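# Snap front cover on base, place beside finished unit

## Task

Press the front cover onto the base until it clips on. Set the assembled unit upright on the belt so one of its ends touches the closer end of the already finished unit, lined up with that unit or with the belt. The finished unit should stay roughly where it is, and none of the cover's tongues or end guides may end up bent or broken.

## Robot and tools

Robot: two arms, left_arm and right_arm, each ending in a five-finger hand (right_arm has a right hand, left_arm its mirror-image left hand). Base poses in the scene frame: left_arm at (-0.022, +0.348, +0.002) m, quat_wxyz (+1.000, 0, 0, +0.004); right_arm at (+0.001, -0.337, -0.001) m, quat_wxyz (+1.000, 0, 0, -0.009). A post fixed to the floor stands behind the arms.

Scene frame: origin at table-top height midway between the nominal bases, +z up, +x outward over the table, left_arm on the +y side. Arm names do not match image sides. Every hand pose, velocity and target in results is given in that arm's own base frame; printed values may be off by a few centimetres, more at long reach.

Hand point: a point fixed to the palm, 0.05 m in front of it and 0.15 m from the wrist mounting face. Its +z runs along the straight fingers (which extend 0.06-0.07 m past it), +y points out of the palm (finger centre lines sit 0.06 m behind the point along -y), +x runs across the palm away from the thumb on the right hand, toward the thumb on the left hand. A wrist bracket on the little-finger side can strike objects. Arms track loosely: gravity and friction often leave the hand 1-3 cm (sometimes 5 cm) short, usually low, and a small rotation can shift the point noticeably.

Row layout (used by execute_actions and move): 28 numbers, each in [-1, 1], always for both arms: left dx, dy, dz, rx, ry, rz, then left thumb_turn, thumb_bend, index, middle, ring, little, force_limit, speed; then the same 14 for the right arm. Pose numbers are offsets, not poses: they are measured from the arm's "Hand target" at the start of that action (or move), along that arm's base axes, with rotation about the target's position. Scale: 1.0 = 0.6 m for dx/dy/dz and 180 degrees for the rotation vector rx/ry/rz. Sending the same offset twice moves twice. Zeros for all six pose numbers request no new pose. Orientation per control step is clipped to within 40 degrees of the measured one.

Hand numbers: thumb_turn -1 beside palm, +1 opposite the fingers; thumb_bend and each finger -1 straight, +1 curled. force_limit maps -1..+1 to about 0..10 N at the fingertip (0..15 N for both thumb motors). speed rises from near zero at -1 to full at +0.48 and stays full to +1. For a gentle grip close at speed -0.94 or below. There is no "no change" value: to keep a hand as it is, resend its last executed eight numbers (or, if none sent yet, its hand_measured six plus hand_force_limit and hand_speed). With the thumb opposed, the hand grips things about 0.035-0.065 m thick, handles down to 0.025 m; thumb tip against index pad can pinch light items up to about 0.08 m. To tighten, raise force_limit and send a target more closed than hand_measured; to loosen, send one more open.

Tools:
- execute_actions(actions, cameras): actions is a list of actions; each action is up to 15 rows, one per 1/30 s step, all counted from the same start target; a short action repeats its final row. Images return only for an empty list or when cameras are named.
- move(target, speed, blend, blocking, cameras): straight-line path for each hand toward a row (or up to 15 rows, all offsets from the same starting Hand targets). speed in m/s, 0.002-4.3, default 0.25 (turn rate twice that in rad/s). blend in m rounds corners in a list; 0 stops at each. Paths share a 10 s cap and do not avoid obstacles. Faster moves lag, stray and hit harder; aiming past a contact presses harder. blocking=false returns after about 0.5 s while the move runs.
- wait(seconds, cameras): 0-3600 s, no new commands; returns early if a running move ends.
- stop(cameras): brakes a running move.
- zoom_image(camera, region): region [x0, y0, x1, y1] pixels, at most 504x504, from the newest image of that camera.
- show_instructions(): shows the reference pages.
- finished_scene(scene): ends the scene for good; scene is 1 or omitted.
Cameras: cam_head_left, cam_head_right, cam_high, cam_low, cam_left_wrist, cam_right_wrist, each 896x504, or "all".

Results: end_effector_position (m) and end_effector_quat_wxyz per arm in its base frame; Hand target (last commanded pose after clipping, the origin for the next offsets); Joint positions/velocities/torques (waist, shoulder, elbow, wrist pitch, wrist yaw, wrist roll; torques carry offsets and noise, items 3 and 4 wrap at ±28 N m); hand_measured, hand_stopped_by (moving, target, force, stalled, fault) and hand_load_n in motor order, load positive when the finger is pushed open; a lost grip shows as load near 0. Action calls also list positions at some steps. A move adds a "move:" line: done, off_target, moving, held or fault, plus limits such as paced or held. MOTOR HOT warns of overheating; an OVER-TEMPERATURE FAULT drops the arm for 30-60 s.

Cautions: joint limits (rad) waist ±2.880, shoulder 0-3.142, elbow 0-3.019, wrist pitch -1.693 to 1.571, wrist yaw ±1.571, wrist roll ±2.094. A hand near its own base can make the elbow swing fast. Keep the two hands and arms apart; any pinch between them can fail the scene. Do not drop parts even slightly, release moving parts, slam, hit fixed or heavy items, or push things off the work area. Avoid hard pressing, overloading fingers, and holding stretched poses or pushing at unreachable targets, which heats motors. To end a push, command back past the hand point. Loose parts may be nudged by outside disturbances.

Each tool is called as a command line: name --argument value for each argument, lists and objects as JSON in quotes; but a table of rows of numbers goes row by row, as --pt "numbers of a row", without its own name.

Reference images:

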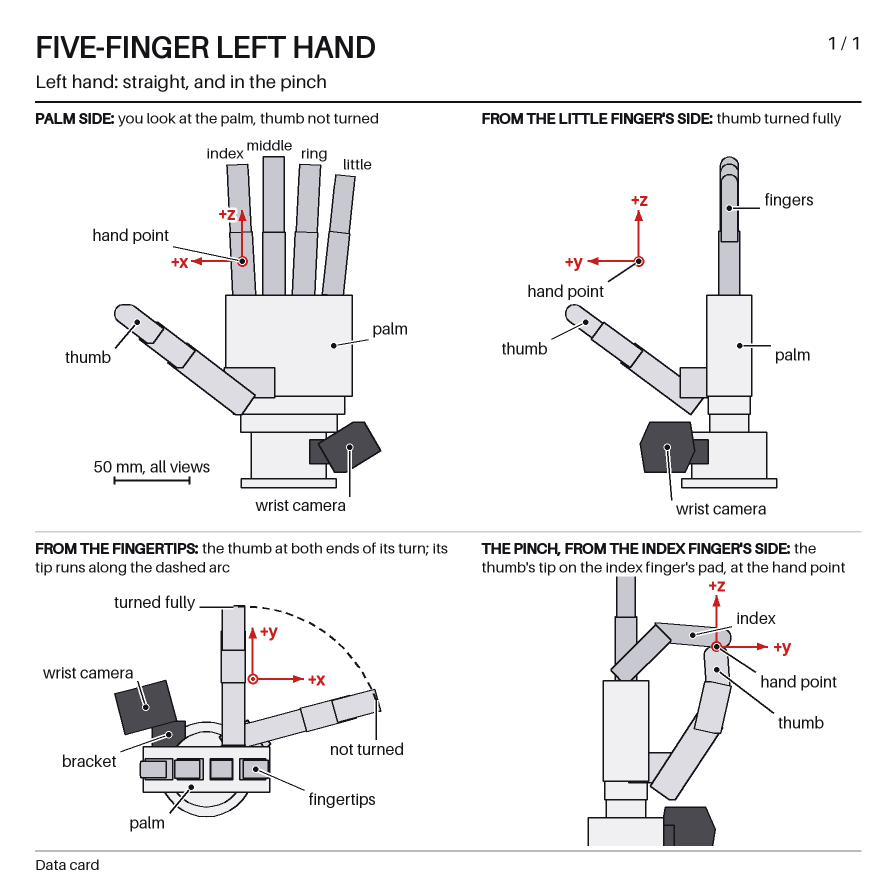

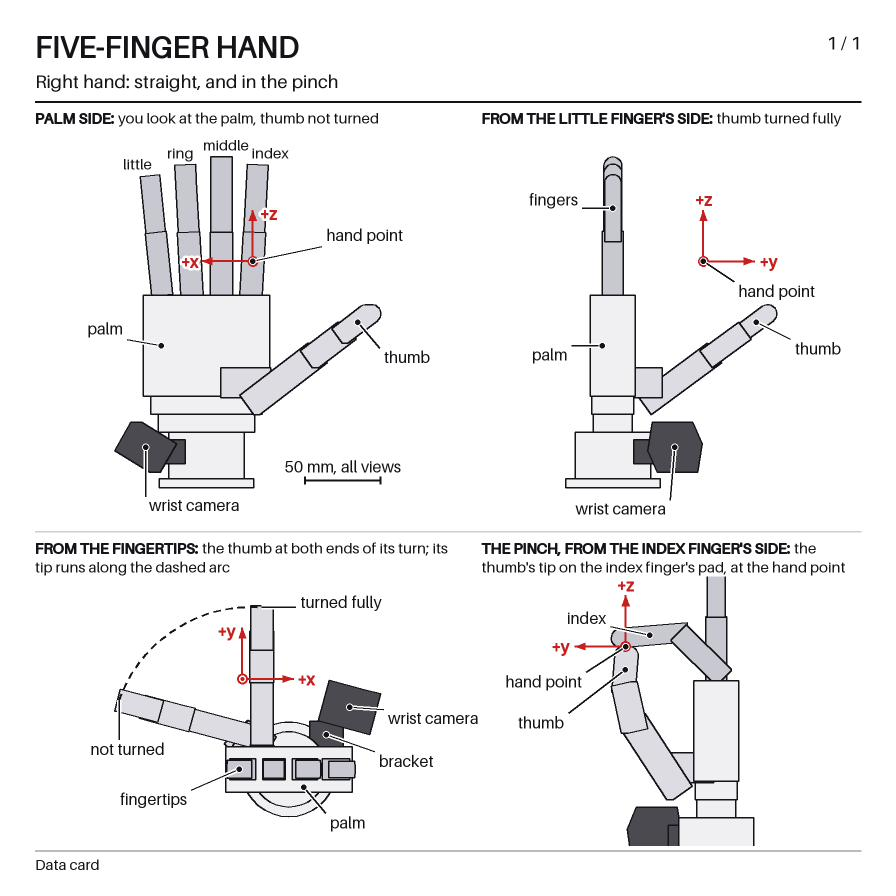

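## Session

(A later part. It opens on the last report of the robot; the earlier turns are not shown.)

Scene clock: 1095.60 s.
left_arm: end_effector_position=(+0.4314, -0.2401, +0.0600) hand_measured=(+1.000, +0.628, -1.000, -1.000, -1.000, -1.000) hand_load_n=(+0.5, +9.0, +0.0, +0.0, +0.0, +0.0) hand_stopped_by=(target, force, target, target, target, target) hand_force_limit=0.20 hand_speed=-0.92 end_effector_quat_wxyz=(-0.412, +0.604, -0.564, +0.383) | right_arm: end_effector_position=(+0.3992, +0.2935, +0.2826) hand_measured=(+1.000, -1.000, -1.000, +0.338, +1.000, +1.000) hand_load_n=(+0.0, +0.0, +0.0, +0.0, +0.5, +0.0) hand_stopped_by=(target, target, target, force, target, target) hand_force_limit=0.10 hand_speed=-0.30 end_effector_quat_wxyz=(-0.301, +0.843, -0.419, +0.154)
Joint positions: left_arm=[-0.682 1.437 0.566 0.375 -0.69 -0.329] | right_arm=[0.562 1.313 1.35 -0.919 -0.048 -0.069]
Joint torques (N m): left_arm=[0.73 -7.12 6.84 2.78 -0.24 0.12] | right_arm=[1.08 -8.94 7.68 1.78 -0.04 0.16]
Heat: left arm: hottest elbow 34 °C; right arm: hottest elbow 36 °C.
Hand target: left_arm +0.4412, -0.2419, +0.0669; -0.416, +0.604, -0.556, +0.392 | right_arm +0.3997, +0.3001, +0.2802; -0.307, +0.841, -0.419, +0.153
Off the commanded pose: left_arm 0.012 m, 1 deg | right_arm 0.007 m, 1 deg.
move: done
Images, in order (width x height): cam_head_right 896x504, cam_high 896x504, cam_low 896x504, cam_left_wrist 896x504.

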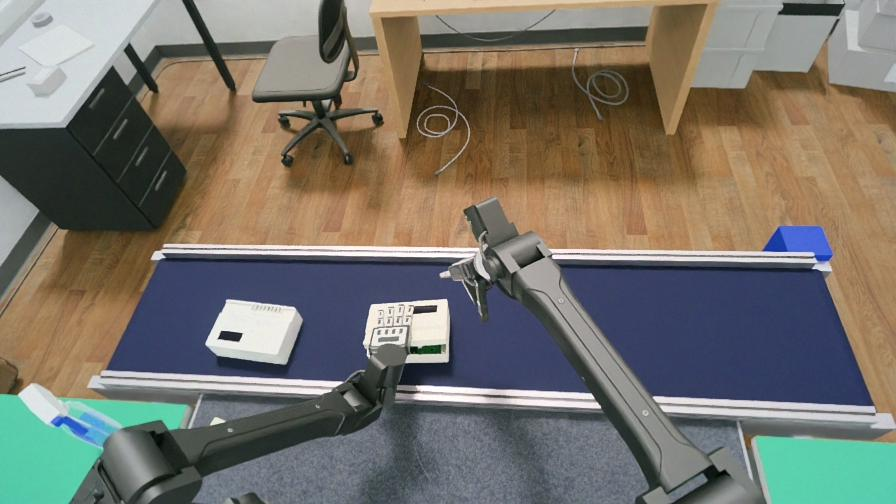

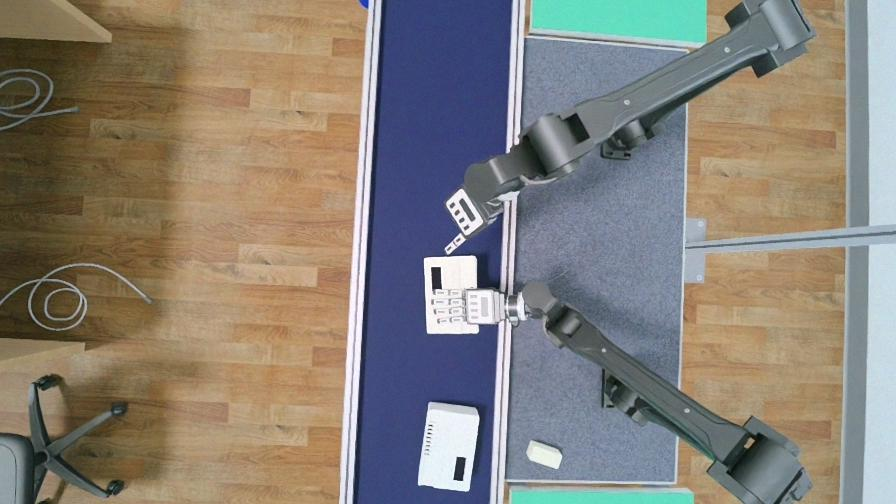

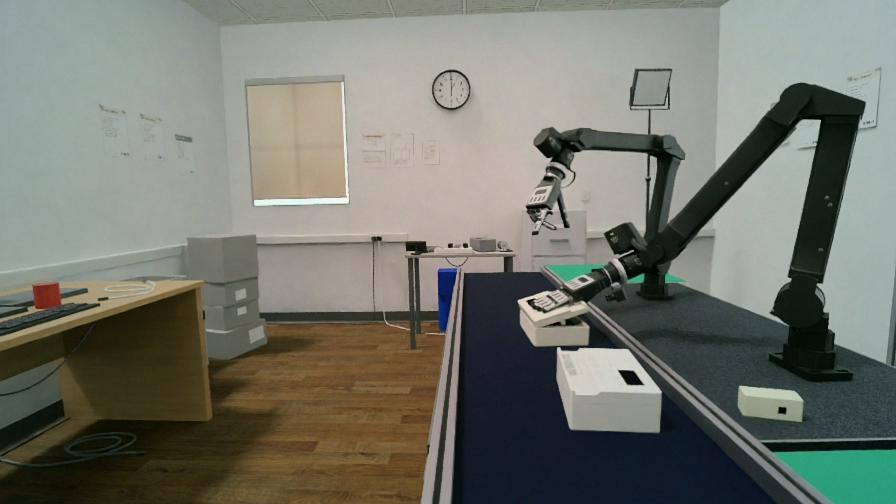

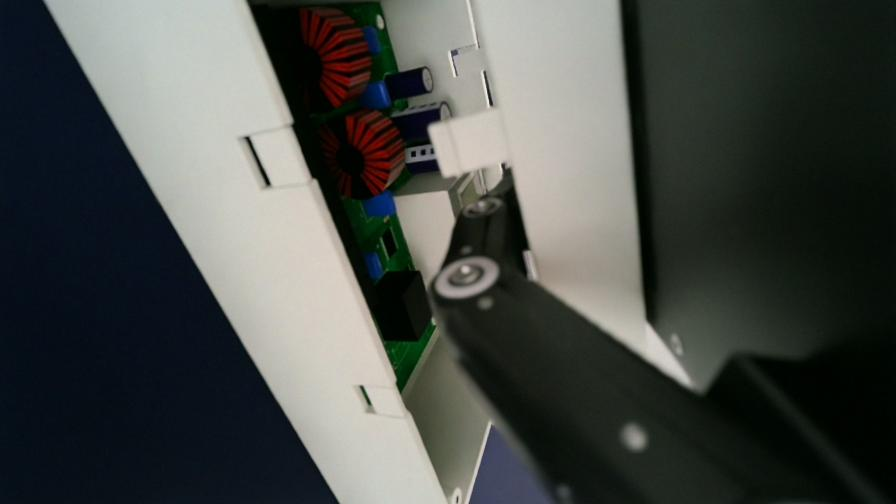

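move --pt "0 0 0 0 0 0 1 0.96 -1 -1 -1 -1 0.2 -0.92 0 0 0 0 0 0 1 -1 -1 0.98 1 1 0.2 -0.3"

move --pt "0 0 0 0 0 0 1 0.96 -1 -1 -1 -1 0.2 -0.92 0.08333 0.068 -0.25 0 0 0 1 -1 -1 0.98 1 1 0.2 -0.3" --cameras '["cam_high","cam_low","cam_head_left","cam_right_wrist"]'

Scene clock: 1134.90 s.
left_arm: end_effector_position=(+0.4314, -0.2401, +0.0600) hand_measured=(+1.000, +0.628, -1.000, -1.000, -1.000, -1.000) hand_load_n=(+0.5, +9.0, +0.0, +0.0, +0.0, +0.0) hand_stopped_by=(target, force, target, target, target, target) hand_force_limit=0.20 hand_speed=-0.92 end_effector_quat_wxyz=(-0.412, +0.604, -0.564, +0.383) | right_arm: end_effector_position=(+0.3992, +0.2935, +0.2826) hand_measured=(+1.000, -1.000, -1.000, +0.980, +1.000, +1.000) hand_load_n=(+0.0, +0.0, +0.0, +0.0, +0.0, +0.0) hand_stopped_by=(target, target, target, target, target, target) hand_force_limit=0.20 hand_speed=-0.30 end_effector_quat_wxyz=(-0.301, +0.843, -0.419, +0.154)
Joint positions: left_arm=[-0.682 1.437 0.566 0.375 -0.69 -0.329] | right_arm=[0.562 1.313 1.35 -0.919 -0.048 -0.069]
Joint torques (N m): left_arm=[0.15 -6.71 6.74 2.97 -0.24 0.09] | right_arm=[1.08 -9 7.68 1.78 -0.04 0.16]
Heat: left arm: hottest elbow 35 °C; right arm: hottest elbow 37 °C.
Hand target: left_arm +0.4412, -0.2419, +0.0669; -0.416, +0.604, -0.556, +0.392 | right_arm +0.3997, +0.3001, +0.2802; -0.307, +0.841, -0.419, +0.153
Off the commanded pose: left_arm 0.012 m, 1 deg | right_arm 0.007 m, 1 deg.
move: done

Scene clock: 1136.17 s.
left_arm: end_effector_position=(+0.4314, -0.2401, +0.0600) hand_measured=(+1.000, +0.628, -1.000, -1.000, -1.000, -1.000) hand_load_n=(+0.5, +9.0, +0.0, +0.0, +0.0, +0.0) hand_stopped_by=(target, force, target, target, target, target) hand_force_limit=0.20 hand_speed=-0.92 end_effector_quat_wxyz=(-0.412, +0.604, -0.564, +0.383) | right_arm: end_effector_position=(+0.4500, +0.3329, +0.1291) hand_measured=(+1.000, -1.000, -1.000, +0.980, +1.000, +1.000) hand_load_n=(+0.0, +0.0, +0.0, +0.0, +0.0, +0.5) hand_stopped_by=(target, target, target, target, target, target) hand_force_limit=0.20 hand_speed=-0.30 end_effector_quat_wxyz=(-0.299, +0.844, -0.420, +0.151)
Joint positions: left_arm=[-0.682 1.437 0.566 0.375 -0.69 -0.329] | right_arm=[0.575 1.548 1.187 -0.527 -0.041 -0.058]
Joint torques (N m): left_arm=[0.5 -6.59 6.76 2.93 -0.25 0.11] | right_arm=[1.32 -11.69 7.36 1.76 0.05 0.16]
Heat: left arm: hottest elbow 35 °C; right arm: hottest elbow 37 °C.
Hand target: left_arm +0.4412, -0.2419, +0.0669; -0.416, +0.604, -0.556, +0.392 | right_arm +0.4498, +0.3410, +0.1302; -0.307, +0.841, -0.419, +0.153
Off the commanded pose: left_arm 0.012 m, 1 deg | right_arm 0.008 m, 1 deg.
move: done
Images, in order (width x height): cam_head_left 896x504, cam_high 896x504, cam_low 896x504, cam_right_wrist 896x504.

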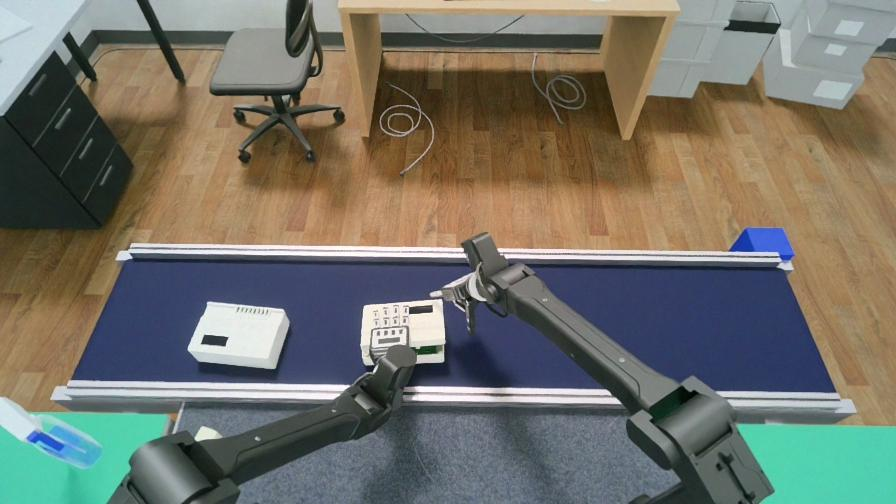

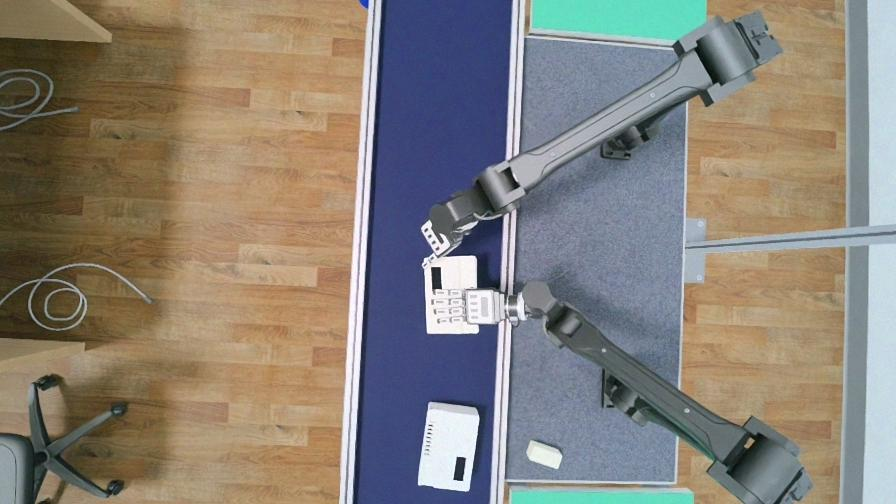

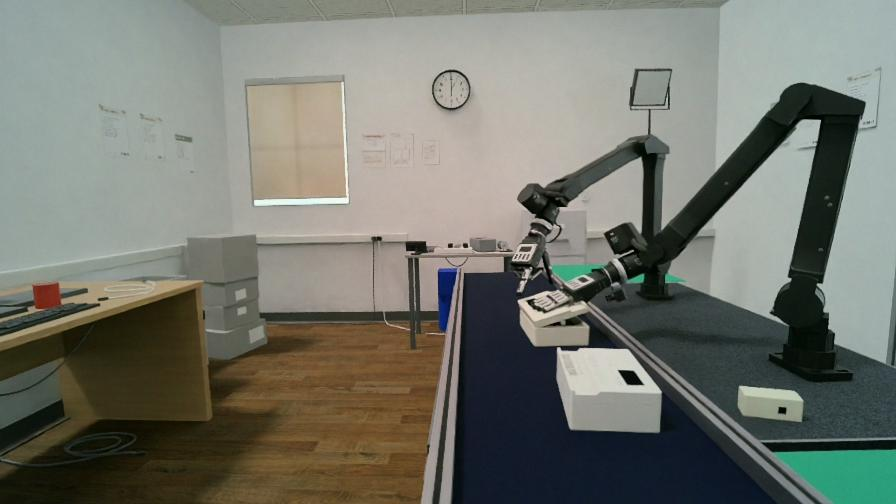

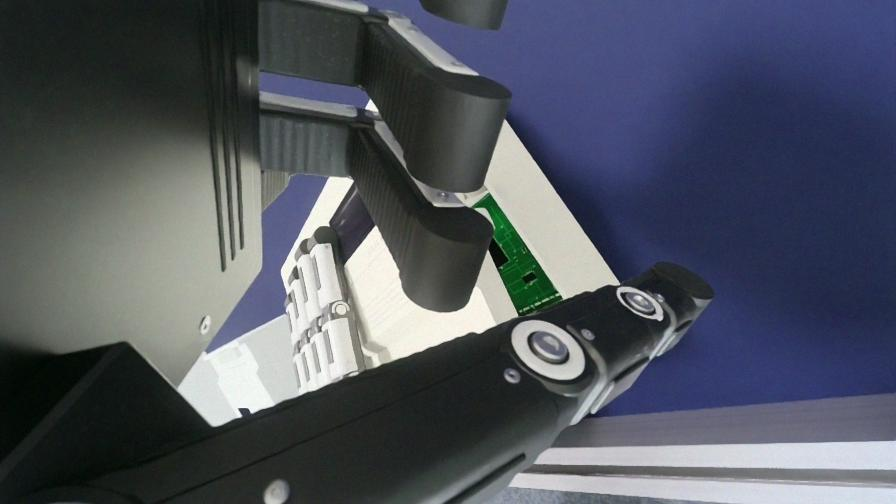

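zoom_image --camera "cam_high" --region '[390, 210, 530, 350]'

zoom_image --camera "cam_low" --region '[495, 235, 625, 365]'

Scaled by 3.600 from the camera's image (finer frame: 1280x720).

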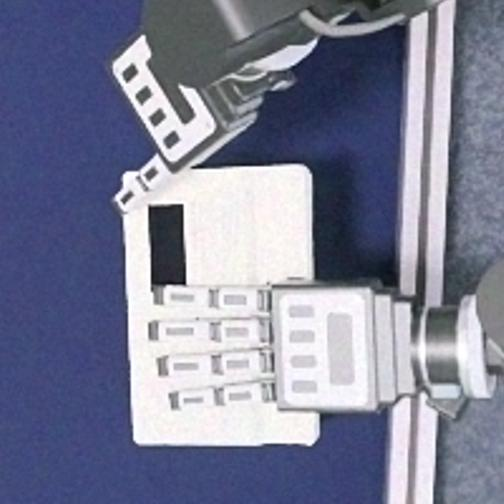

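Scaled by 3.877 from the camera's image (finer frame: 1280x720).

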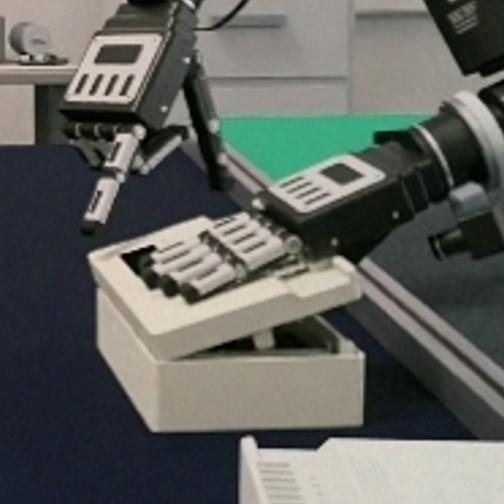

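move --pt "0 0 0 0 0 0 1 0.96 -1 -1 -1 -1 0.2 -0.92 -0.0067 0.0267 -0.05 0 0 0 1 -1 -1 0.98 1 1 0.2 -0.3" --pt "0 0 0 0 0 0 1 0.96 -1 -1 -1 -1 0.2 -0.92 -0.0067 0.0267 -0.065 0 0 0 1 -1 -1 0.98 1 1 0.2 -0.3" --speed 0.1 --cameras '["cam_high","cam_low"]'

zoom_image --camera "cam_high" --region '[410, 240, 480, 310]'

zoom_image --camera "cam_low" --region '[495, 275, 595, 350]'

Scene clock: 1145.27 s.
left_arm: end_effector_position=(+0.4314, -0.2397, +0.0595) hand_measured=(+1.000, +0.628, -1.000, -1.000, -1.000, -1.000) hand_load_n=(+1.0, +9.0, +0.0, +0.0, +0.0, +0.0) hand_stopped_by=(target, force, target, target, target, target) hand_force_limit=0.20 hand_speed=-0.92 end_effector_quat_wxyz=(-0.413, +0.603, -0.566, +0.382) | right_arm: end_effector_position=(+0.4492, +0.3533, +0.1067) hand_measured=(+1.000, -1.000, -1.000, +0.980, +1.000, +1.000) hand_load_n=(+0.0, +0.0, +0.0, +0.0, +0.0, +0.0) hand_stopped_by=(target, target, target, target, target, target) hand_force_limit=0.20 hand_speed=-0.30 end_effector_quat_wxyz=(-0.312, +0.839, -0.416, +0.159)
Joint positions: left_arm=[-0.682 1.438 0.566 0.376 -0.69 -0.323] | right_arm=[0.61 1.582 1.152 -0.425 -0.02 -0.033]
Joint torques (N m): left_arm=[0.15 -6.77 6.72 2.91 -0.27 0.04] | right_arm=[0.97 -10.52 6.48 1.76 0.07 0.16]
Heat: left arm: hottest elbow 35 °C; right arm: hottest elbow 37 °C.
Hand target: left_arm +0.4413, -0.2419, +0.0671; -0.416, +0.604, -0.556, +0.392 | right_arm +0.4458, +0.3571, +0.0914; -0.307, +0.841, -0.419, +0.153
Off the commanded pose: left_arm 0.013 m, 2 deg | right_arm 0.016 m, 1 deg.
move: off_target (right_arm)

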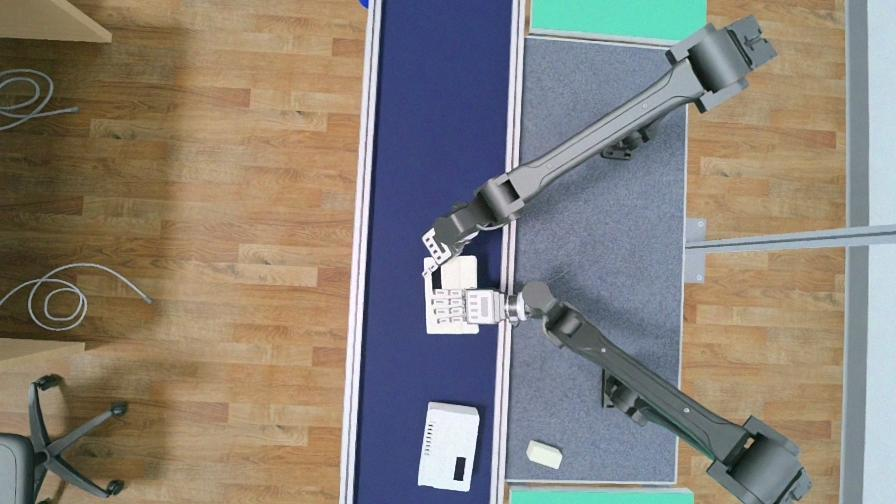

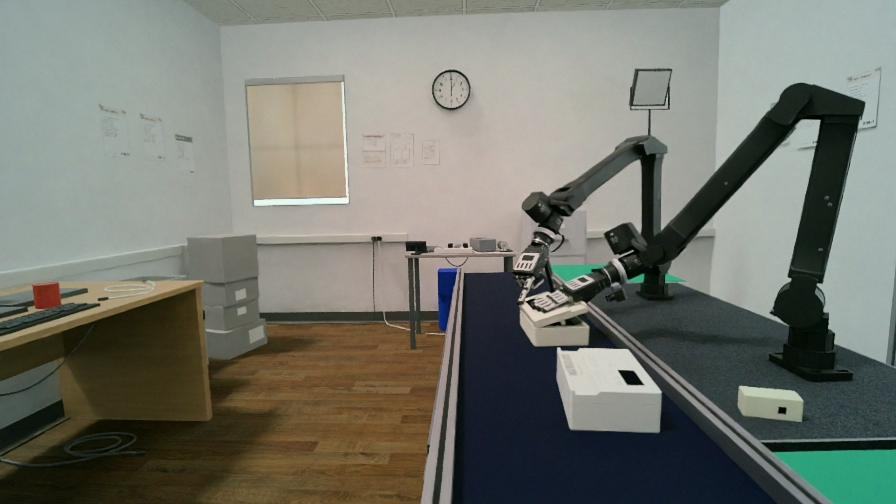

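Scaled by 7.200 from the camera's image (finer frame: 1280x720).

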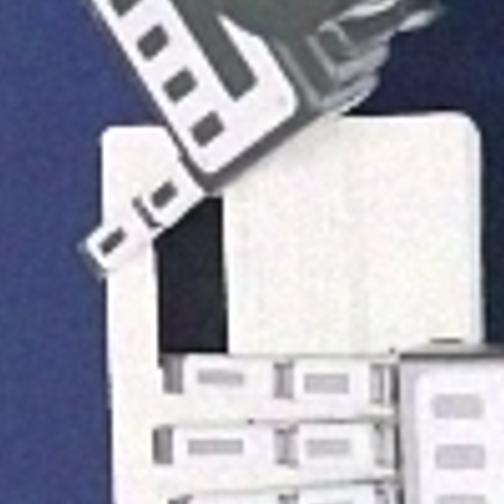

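Scaled by 5.040 from the camera's image (finer frame: 1280x720).

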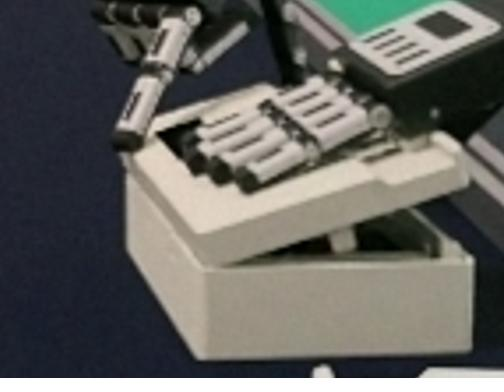

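wait --seconds 0.1 --cameras '["cam_right_wrist","cam_head_right","cam_head_left"]'

zoom_image --camera "cam_head_right" --region '[350, 240, 530, 380]'

zoom_image --camera "cam_head_left" --region '[350, 240, 530, 380]'

Scene clock: 1150.57 s.
left_arm: end_effector_position=(+0.4314, -0.2397, +0.0595) hand_measured=(+1.000, +0.628, -1.000, -1.000, -1.000, -1.000) hand_load_n=(+0.5, +9.0, +0.0, +0.0, +0.0, +0.0) hand_stopped_by=(target, force, target, target, target, target) hand_force_limit=0.20 hand_speed=-0.92 end_effector_quat_wxyz=(-0.413, +0.603, -0.566, +0.382) | right_arm: end_effector_position=(+0.4492, +0.3533, +0.1067) hand_measured=(+1.000, -1.000, -1.000, +0.980, +1.000, +1.000) hand_load_n=(+0.0, +0.0, +0.0, +0.0, +0.0, +0.0) hand_stopped_by=(target, target, target, target, target, target) hand_force_limit=0.20 hand_speed=-0.30 end_effector_quat_wxyz=(-0.312, +0.839, -0.416, +0.159)
Joint positions: left_arm=[-0.682 1.438 0.566 0.376 -0.69 -0.323] | right_arm=[0.61 1.582 1.152 -0.425 -0.02 -0.033]
Joint torques (N m): left_arm=[0.56 -6.89 6.74 2.84 -0.27 0.07] | right_arm=[0.97 -10.46 6.46 1.76 0.07 0.16]
Heat: left arm: hottest elbow 35 °C; right arm: hottest elbow 36 °C.
Hand target: left_arm +0.4413, -0.2419, +0.0671; -0.416, +0.604, -0.556, +0.392 | right_arm +0.4458, +0.3571, +0.0914; -0.307, +0.841, -0.419, +0.153
Off the commanded pose: left_arm 0.013 m, 2 deg | right_arm 0.016 m, 1 deg.
wait: 0.10 s; at rest from the start
Images, in order (width x height): cam_head_left 896x504, cam_head_right 896x504, cam_right_wrist 896x504.

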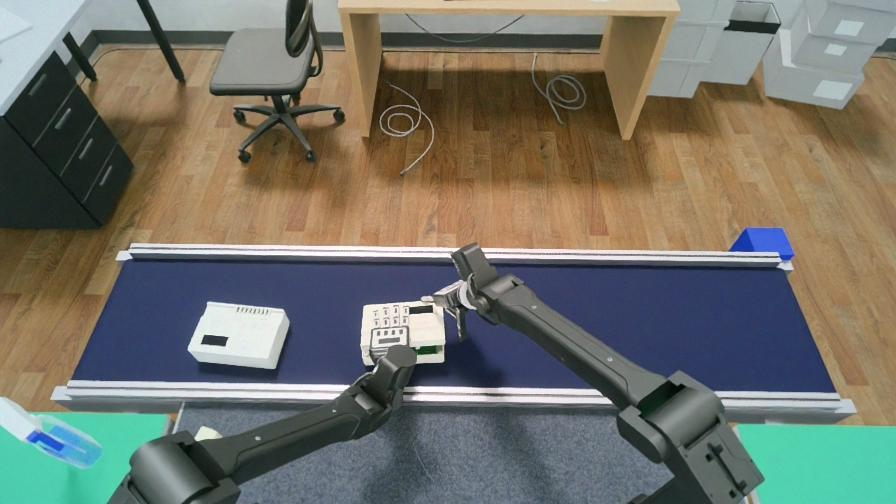

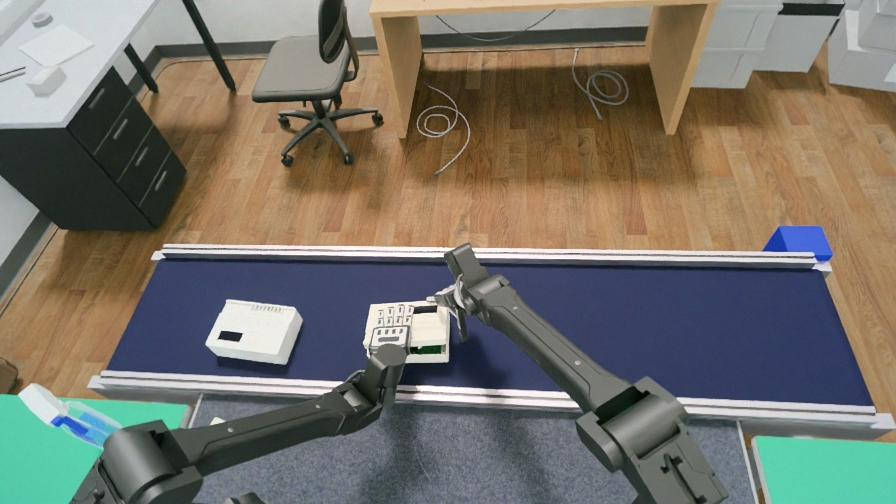

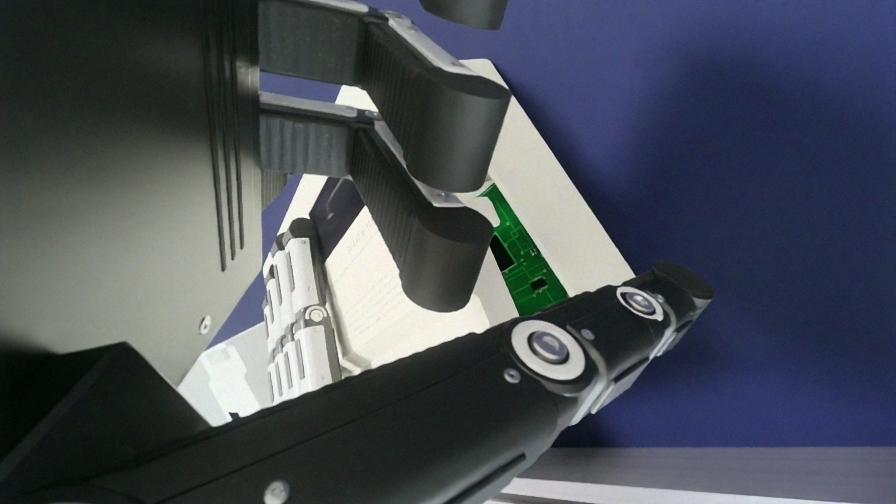

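Scaled by 2.800 from the camera's image (finer frame: 1280x720).

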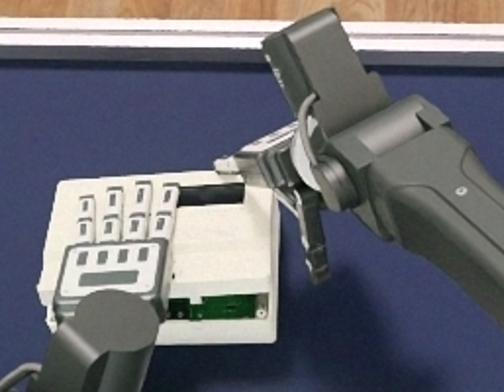

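Scaled by 2.800 from the camera's image (finer frame: 1280x720).

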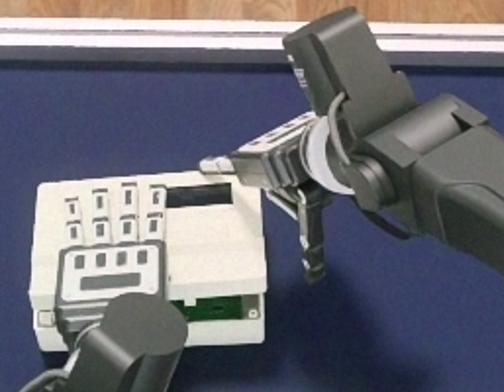

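wait --seconds 0.1 --cameras '["cam_low","cam_high","cam_left_wrist"]'

zoom_image --camera "cam_low" --region '[510, 290, 550, 330]'

zoom_image --camera "cam_high" --region '[415, 250, 455, 290]'

Scene clock: 1157.53 s.
left_arm: end_effector_position=(+0.4314, -0.2397, +0.0595) hand_measured=(+1.000, +0.628, -1.000, -1.000, -1.000, -1.000) hand_load_n=(+0.5, +9.0, +0.0, +0.0, +0.0, +0.0) hand_stopped_by=(target, force, target, target, target, target) hand_force_limit=0.20 hand_speed=-0.92 end_effector_quat_wxyz=(-0.413, +0.603, -0.566, +0.382) | right_arm: end_effector_position=(+0.4492, +0.3533, +0.1067) hand_measured=(+1.000, -1.000, -1.000, +0.980, +1.000, +1.000) hand_load_n=(+0.0, +0.0, +0.0, +0.0, +0.0, +0.0) hand_stopped_by=(target, target, target, target, target, target) hand_force_limit=0.20 hand_speed=-0.30 end_effector_quat_wxyz=(-0.312, +0.839, -0.416, +0.159)
Joint positions: left_arm=[-0.682 1.438 0.566 0.376 -0.69 -0.323] | right_arm=[0.61 1.582 1.152 -0.425 -0.02 -0.033]
Joint torques (N m): left_arm=[0.32 -7.18 6.76 2.78 -0.27 0.02] | right_arm=[0.97 -10.46 6.46 1.76 0.06 0.16]
Heat: left arm: hottest elbow 35 °C; right arm: hottest elbow 36 °C.
Hand target: left_arm +0.4413, -0.2419, +0.0671; -0.416, +0.604, -0.556, +0.392 | right_arm +0.4458, +0.3571, +0.0914; -0.307, +0.841, -0.419, +0.153
Off the commanded pose: left_arm 0.013 m, 2 deg | right_arm 0.016 m, 1 deg.
wait: 0.10 s; at rest from the start
Images, in order (width x height): cam_high 896x504, cam_low 896x504, cam_left_wrist 896x504.

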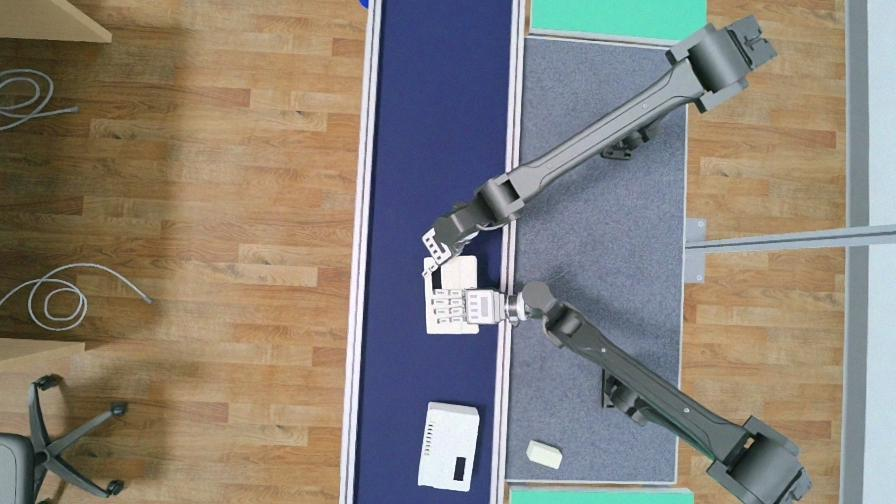

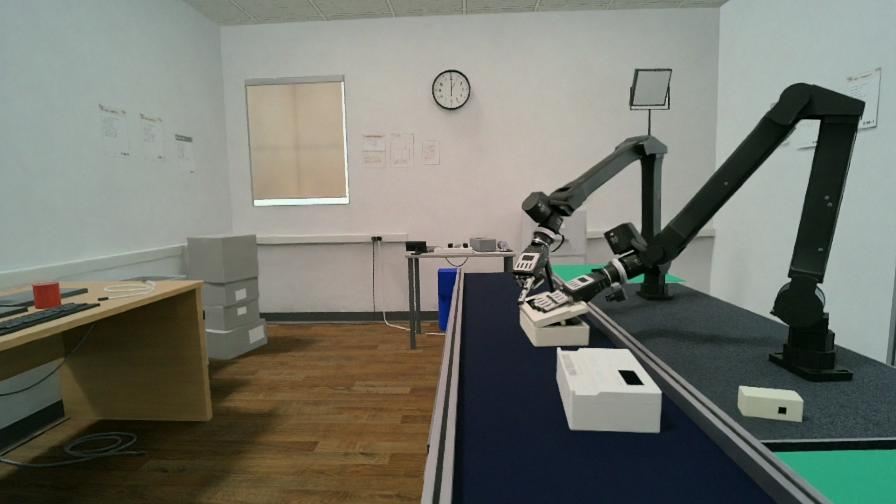

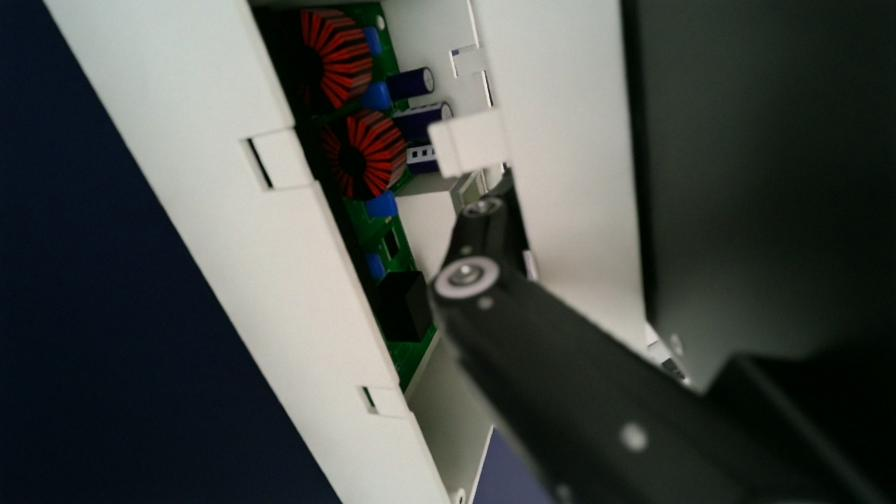

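Scaled by 12.600 from the camera's image (finer frame: 1280x720).

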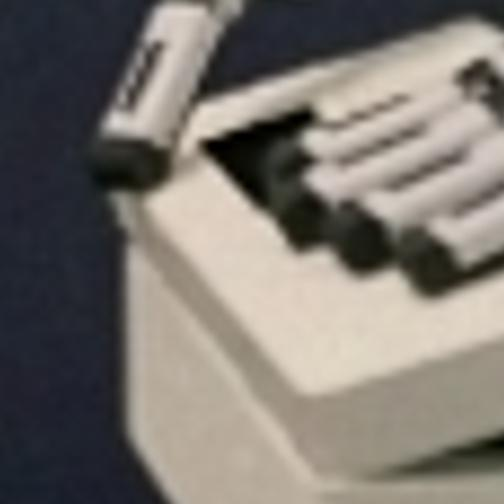

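Scaled by 12.600 from the camera's image (finer frame: 1280x720).

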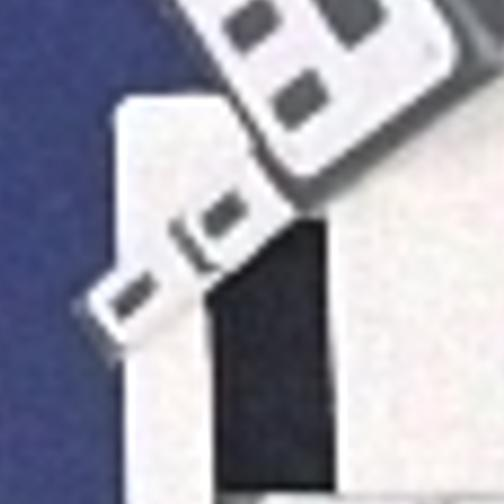

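move --pt "0 0 0 0 0 0 1 0.96 -1 -1 -1 -1 0.2 -0.92 0 0 0.06 0 0 0 1 -1 -1 0.98 1 1 0.2 -0.3" --pt "0 0 0 0 0 0 1 0.96 -1 -1 -1 -1 0.2 -0.92 -0.02 -0.01 0.06 0 0 0 1 -1 -1 0.98 1 1 0.2 -0.3" --speed 0.1 --cameras '["cam_high","cam_low"]'

zoom_image --camera "cam_high" --region '[415, 250, 455, 290]'

zoom_image --camera "cam_low" --region '[510, 290, 550, 330]'

Scene clock: 1167.53 s.
left_arm: end_effector_position=(+0.4312, -0.2393, +0.0588) hand_measured=(+1.000, +0.628, -1.000, -1.000, -1.000, -1.000) hand_load_n=(+1.0, +9.0, +0.0, +0.0, +0.0, +0.0) hand_stopped_by=(target, force, target, target, target, target) hand_force_limit=0.20 hand_speed=-0.92 end_effector_quat_wxyz=(-0.415, +0.600, -0.569, +0.380) | right_arm: end_effector_position=(+0.4394, +0.3472, +0.1259) hand_measured=(+1.000, -1.000, -1.000, +0.980, +1.000, +1.000) hand_load_n=(+0.0, +0.0, +0.0, +0.0, +0.0, +0.5) hand_stopped_by=(target, target, target, target, target, target) hand_force_limit=0.20 hand_speed=-0.30 end_effector_quat_wxyz=(-0.309, +0.840, -0.418, +0.157)
Joint positions: left_arm=[-0.682 1.439 0.566 0.376 -0.689 -0.314] | right_arm=[0.612 1.537 1.155 -0.481 -0.018 -0.029]
Joint torques (N m): left_arm=[0.38 -6.89 6.79 2.85 -0.25 -0.04] | right_arm=[1.26 -11.81 7.66 0.49 0.07 0.14]
Heat: left arm: hottest elbow 35 °C; right arm: hottest elbow 36 °C.
Hand target: left_arm +0.4413, -0.2419, +0.0671; -0.416, +0.604, -0.556, +0.392 | right_arm +0.4338, +0.3510, +0.1273; -0.307, +0.841, -0.419, +0.153
Off the commanded pose: left_arm 0.013 m, 2 deg | right_arm 0.007 m, 1 deg.
move: done

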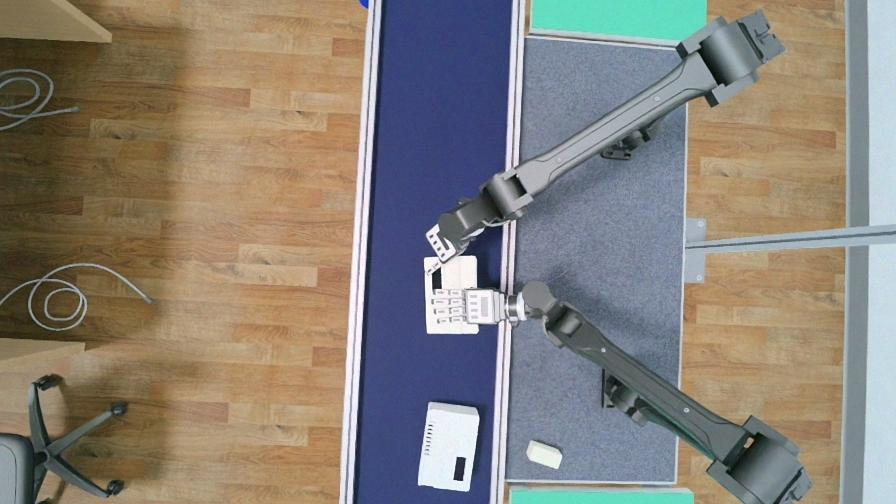

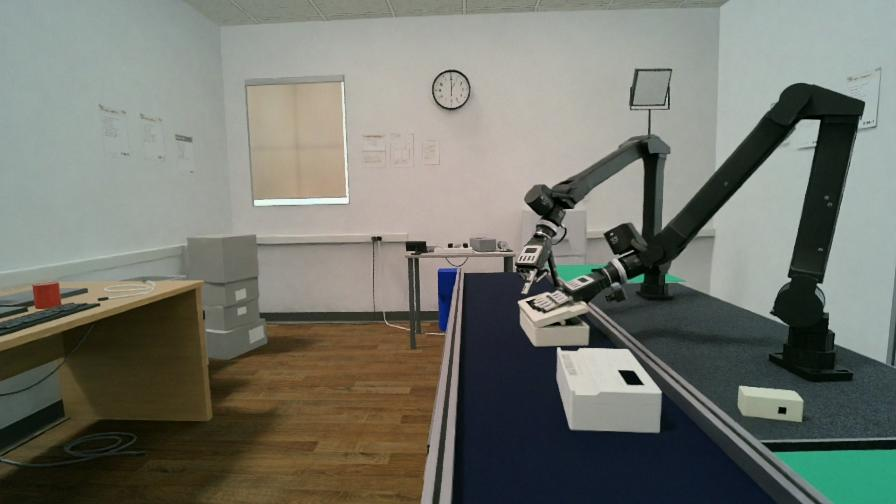

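Scaled by 12.600 from the camera's image (finer frame: 1280x720).

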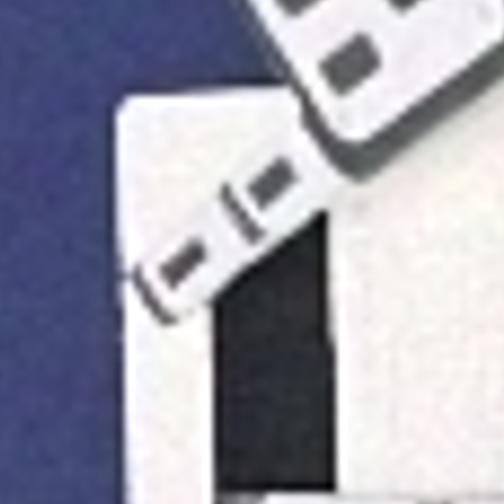

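Scaled by 12.600 from the camera's image (finer frame: 1280x720).

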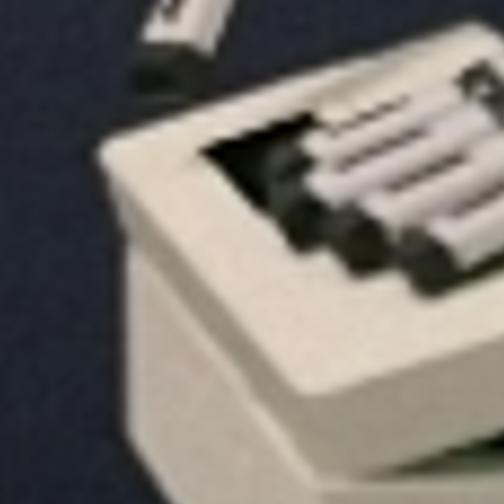

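move --pt "0 0 0 0 0 0 1 0.96 -1 -1 -1 -1 0.2 -0.92 0 0 -0.025 0 0 0 1 -1 -1 0.98 1 1 0.2 -0.3" --pt "0 0 0 0 0 0 1 0.96 -1 -1 -1 -1 0.2 -0.92 0 0 -0.05 0 0 0 1 -1 -1 0.98 1 1 0.2 -0.3" --speed 0.03 --cameras '["cam_high","cam_low"]'

zoom_image --camera "cam_high" --region '[415, 250, 455, 290]'

zoom_image --camera "cam_low" --region '[510, 290, 550, 330]'

Scene clock: 1177.73 s.
left_arm: end_effector_position=(+0.4312, -0.2393, +0.0587) hand_measured=(+1.000, +0.628, -1.000, -1.000, -1.000, -1.000) hand_load_n=(+1.0, +9.0, +0.0, +0.0, +0.0, +0.0) hand_stopped_by=(target, force, target, target, target, target) hand_force_limit=0.20 hand_speed=-0.92 end_effector_quat_wxyz=(-0.415, +0.600, -0.569, +0.379) | right_arm: end_effector_position=(+0.4370, +0.3455, +0.1093) hand_measured=(+1.000, -1.000, -1.000, +0.980, +1.000, +1.000) hand_load_n=(+0.0, +0.0, +0.0, +0.0, +0.0, +0.5) hand_stopped_by=(target, target, target, target, target, target) hand_force_limit=0.20 hand_speed=-0.30 end_effector_quat_wxyz=(-0.309, +0.840, -0.418, +0.157)
Joint positions: left_arm=[-0.682 1.439 0.566 0.376 -0.689 -0.314] | right_arm=[0.612 1.547 1.12 -0.435 -0.018 -0.029]
Joint torques (N m): left_arm=[0.26 -7.24 6.82 2.84 -0.26 -0.03] | right_arm=[1.26 -10.23 6.6 1.78 0.06 0.14]
Heat: left arm: hottest elbow 35 °C; right arm: hottest elbow 36 °C.
Hand target: left_arm +0.4413, -0.2419, +0.0670; -0.416, +0.604, -0.556, +0.392 | right_arm +0.4337, +0.3509, +0.0972; -0.307, +0.841, -0.419, +0.153
Off the commanded pose: left_arm 0.013 m, 2 deg | right_arm 0.014 m, 1 deg.
move: off_target (right_arm)

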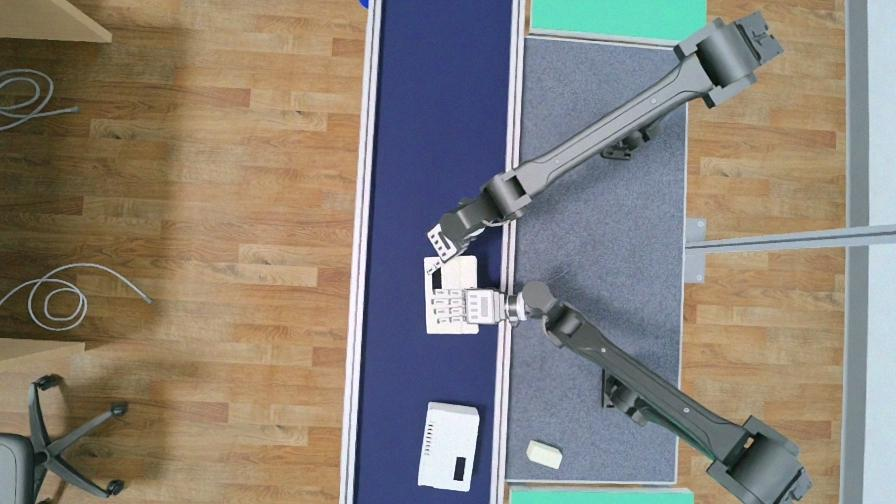

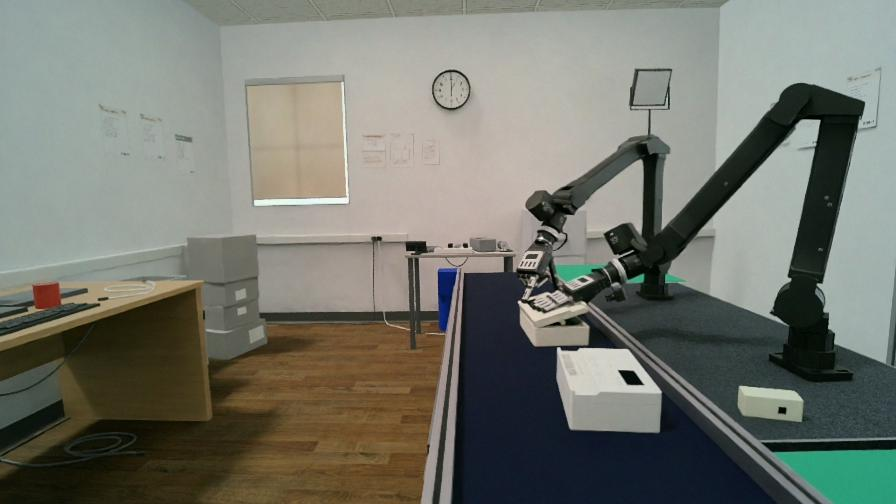

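Scaled by 12.600 from the camera's image (finer frame: 1280x720).

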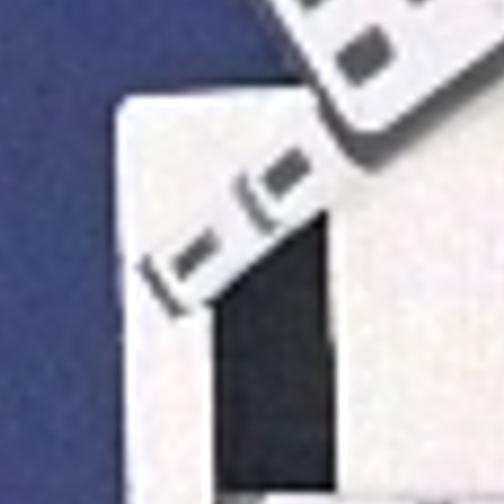

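Scaled by 12.600 from the camera's image (finer frame: 1280x720).

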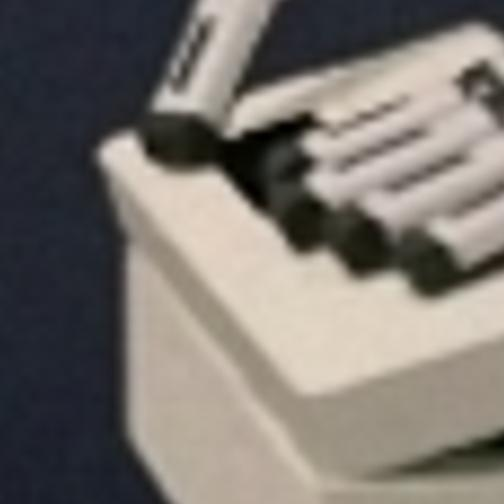

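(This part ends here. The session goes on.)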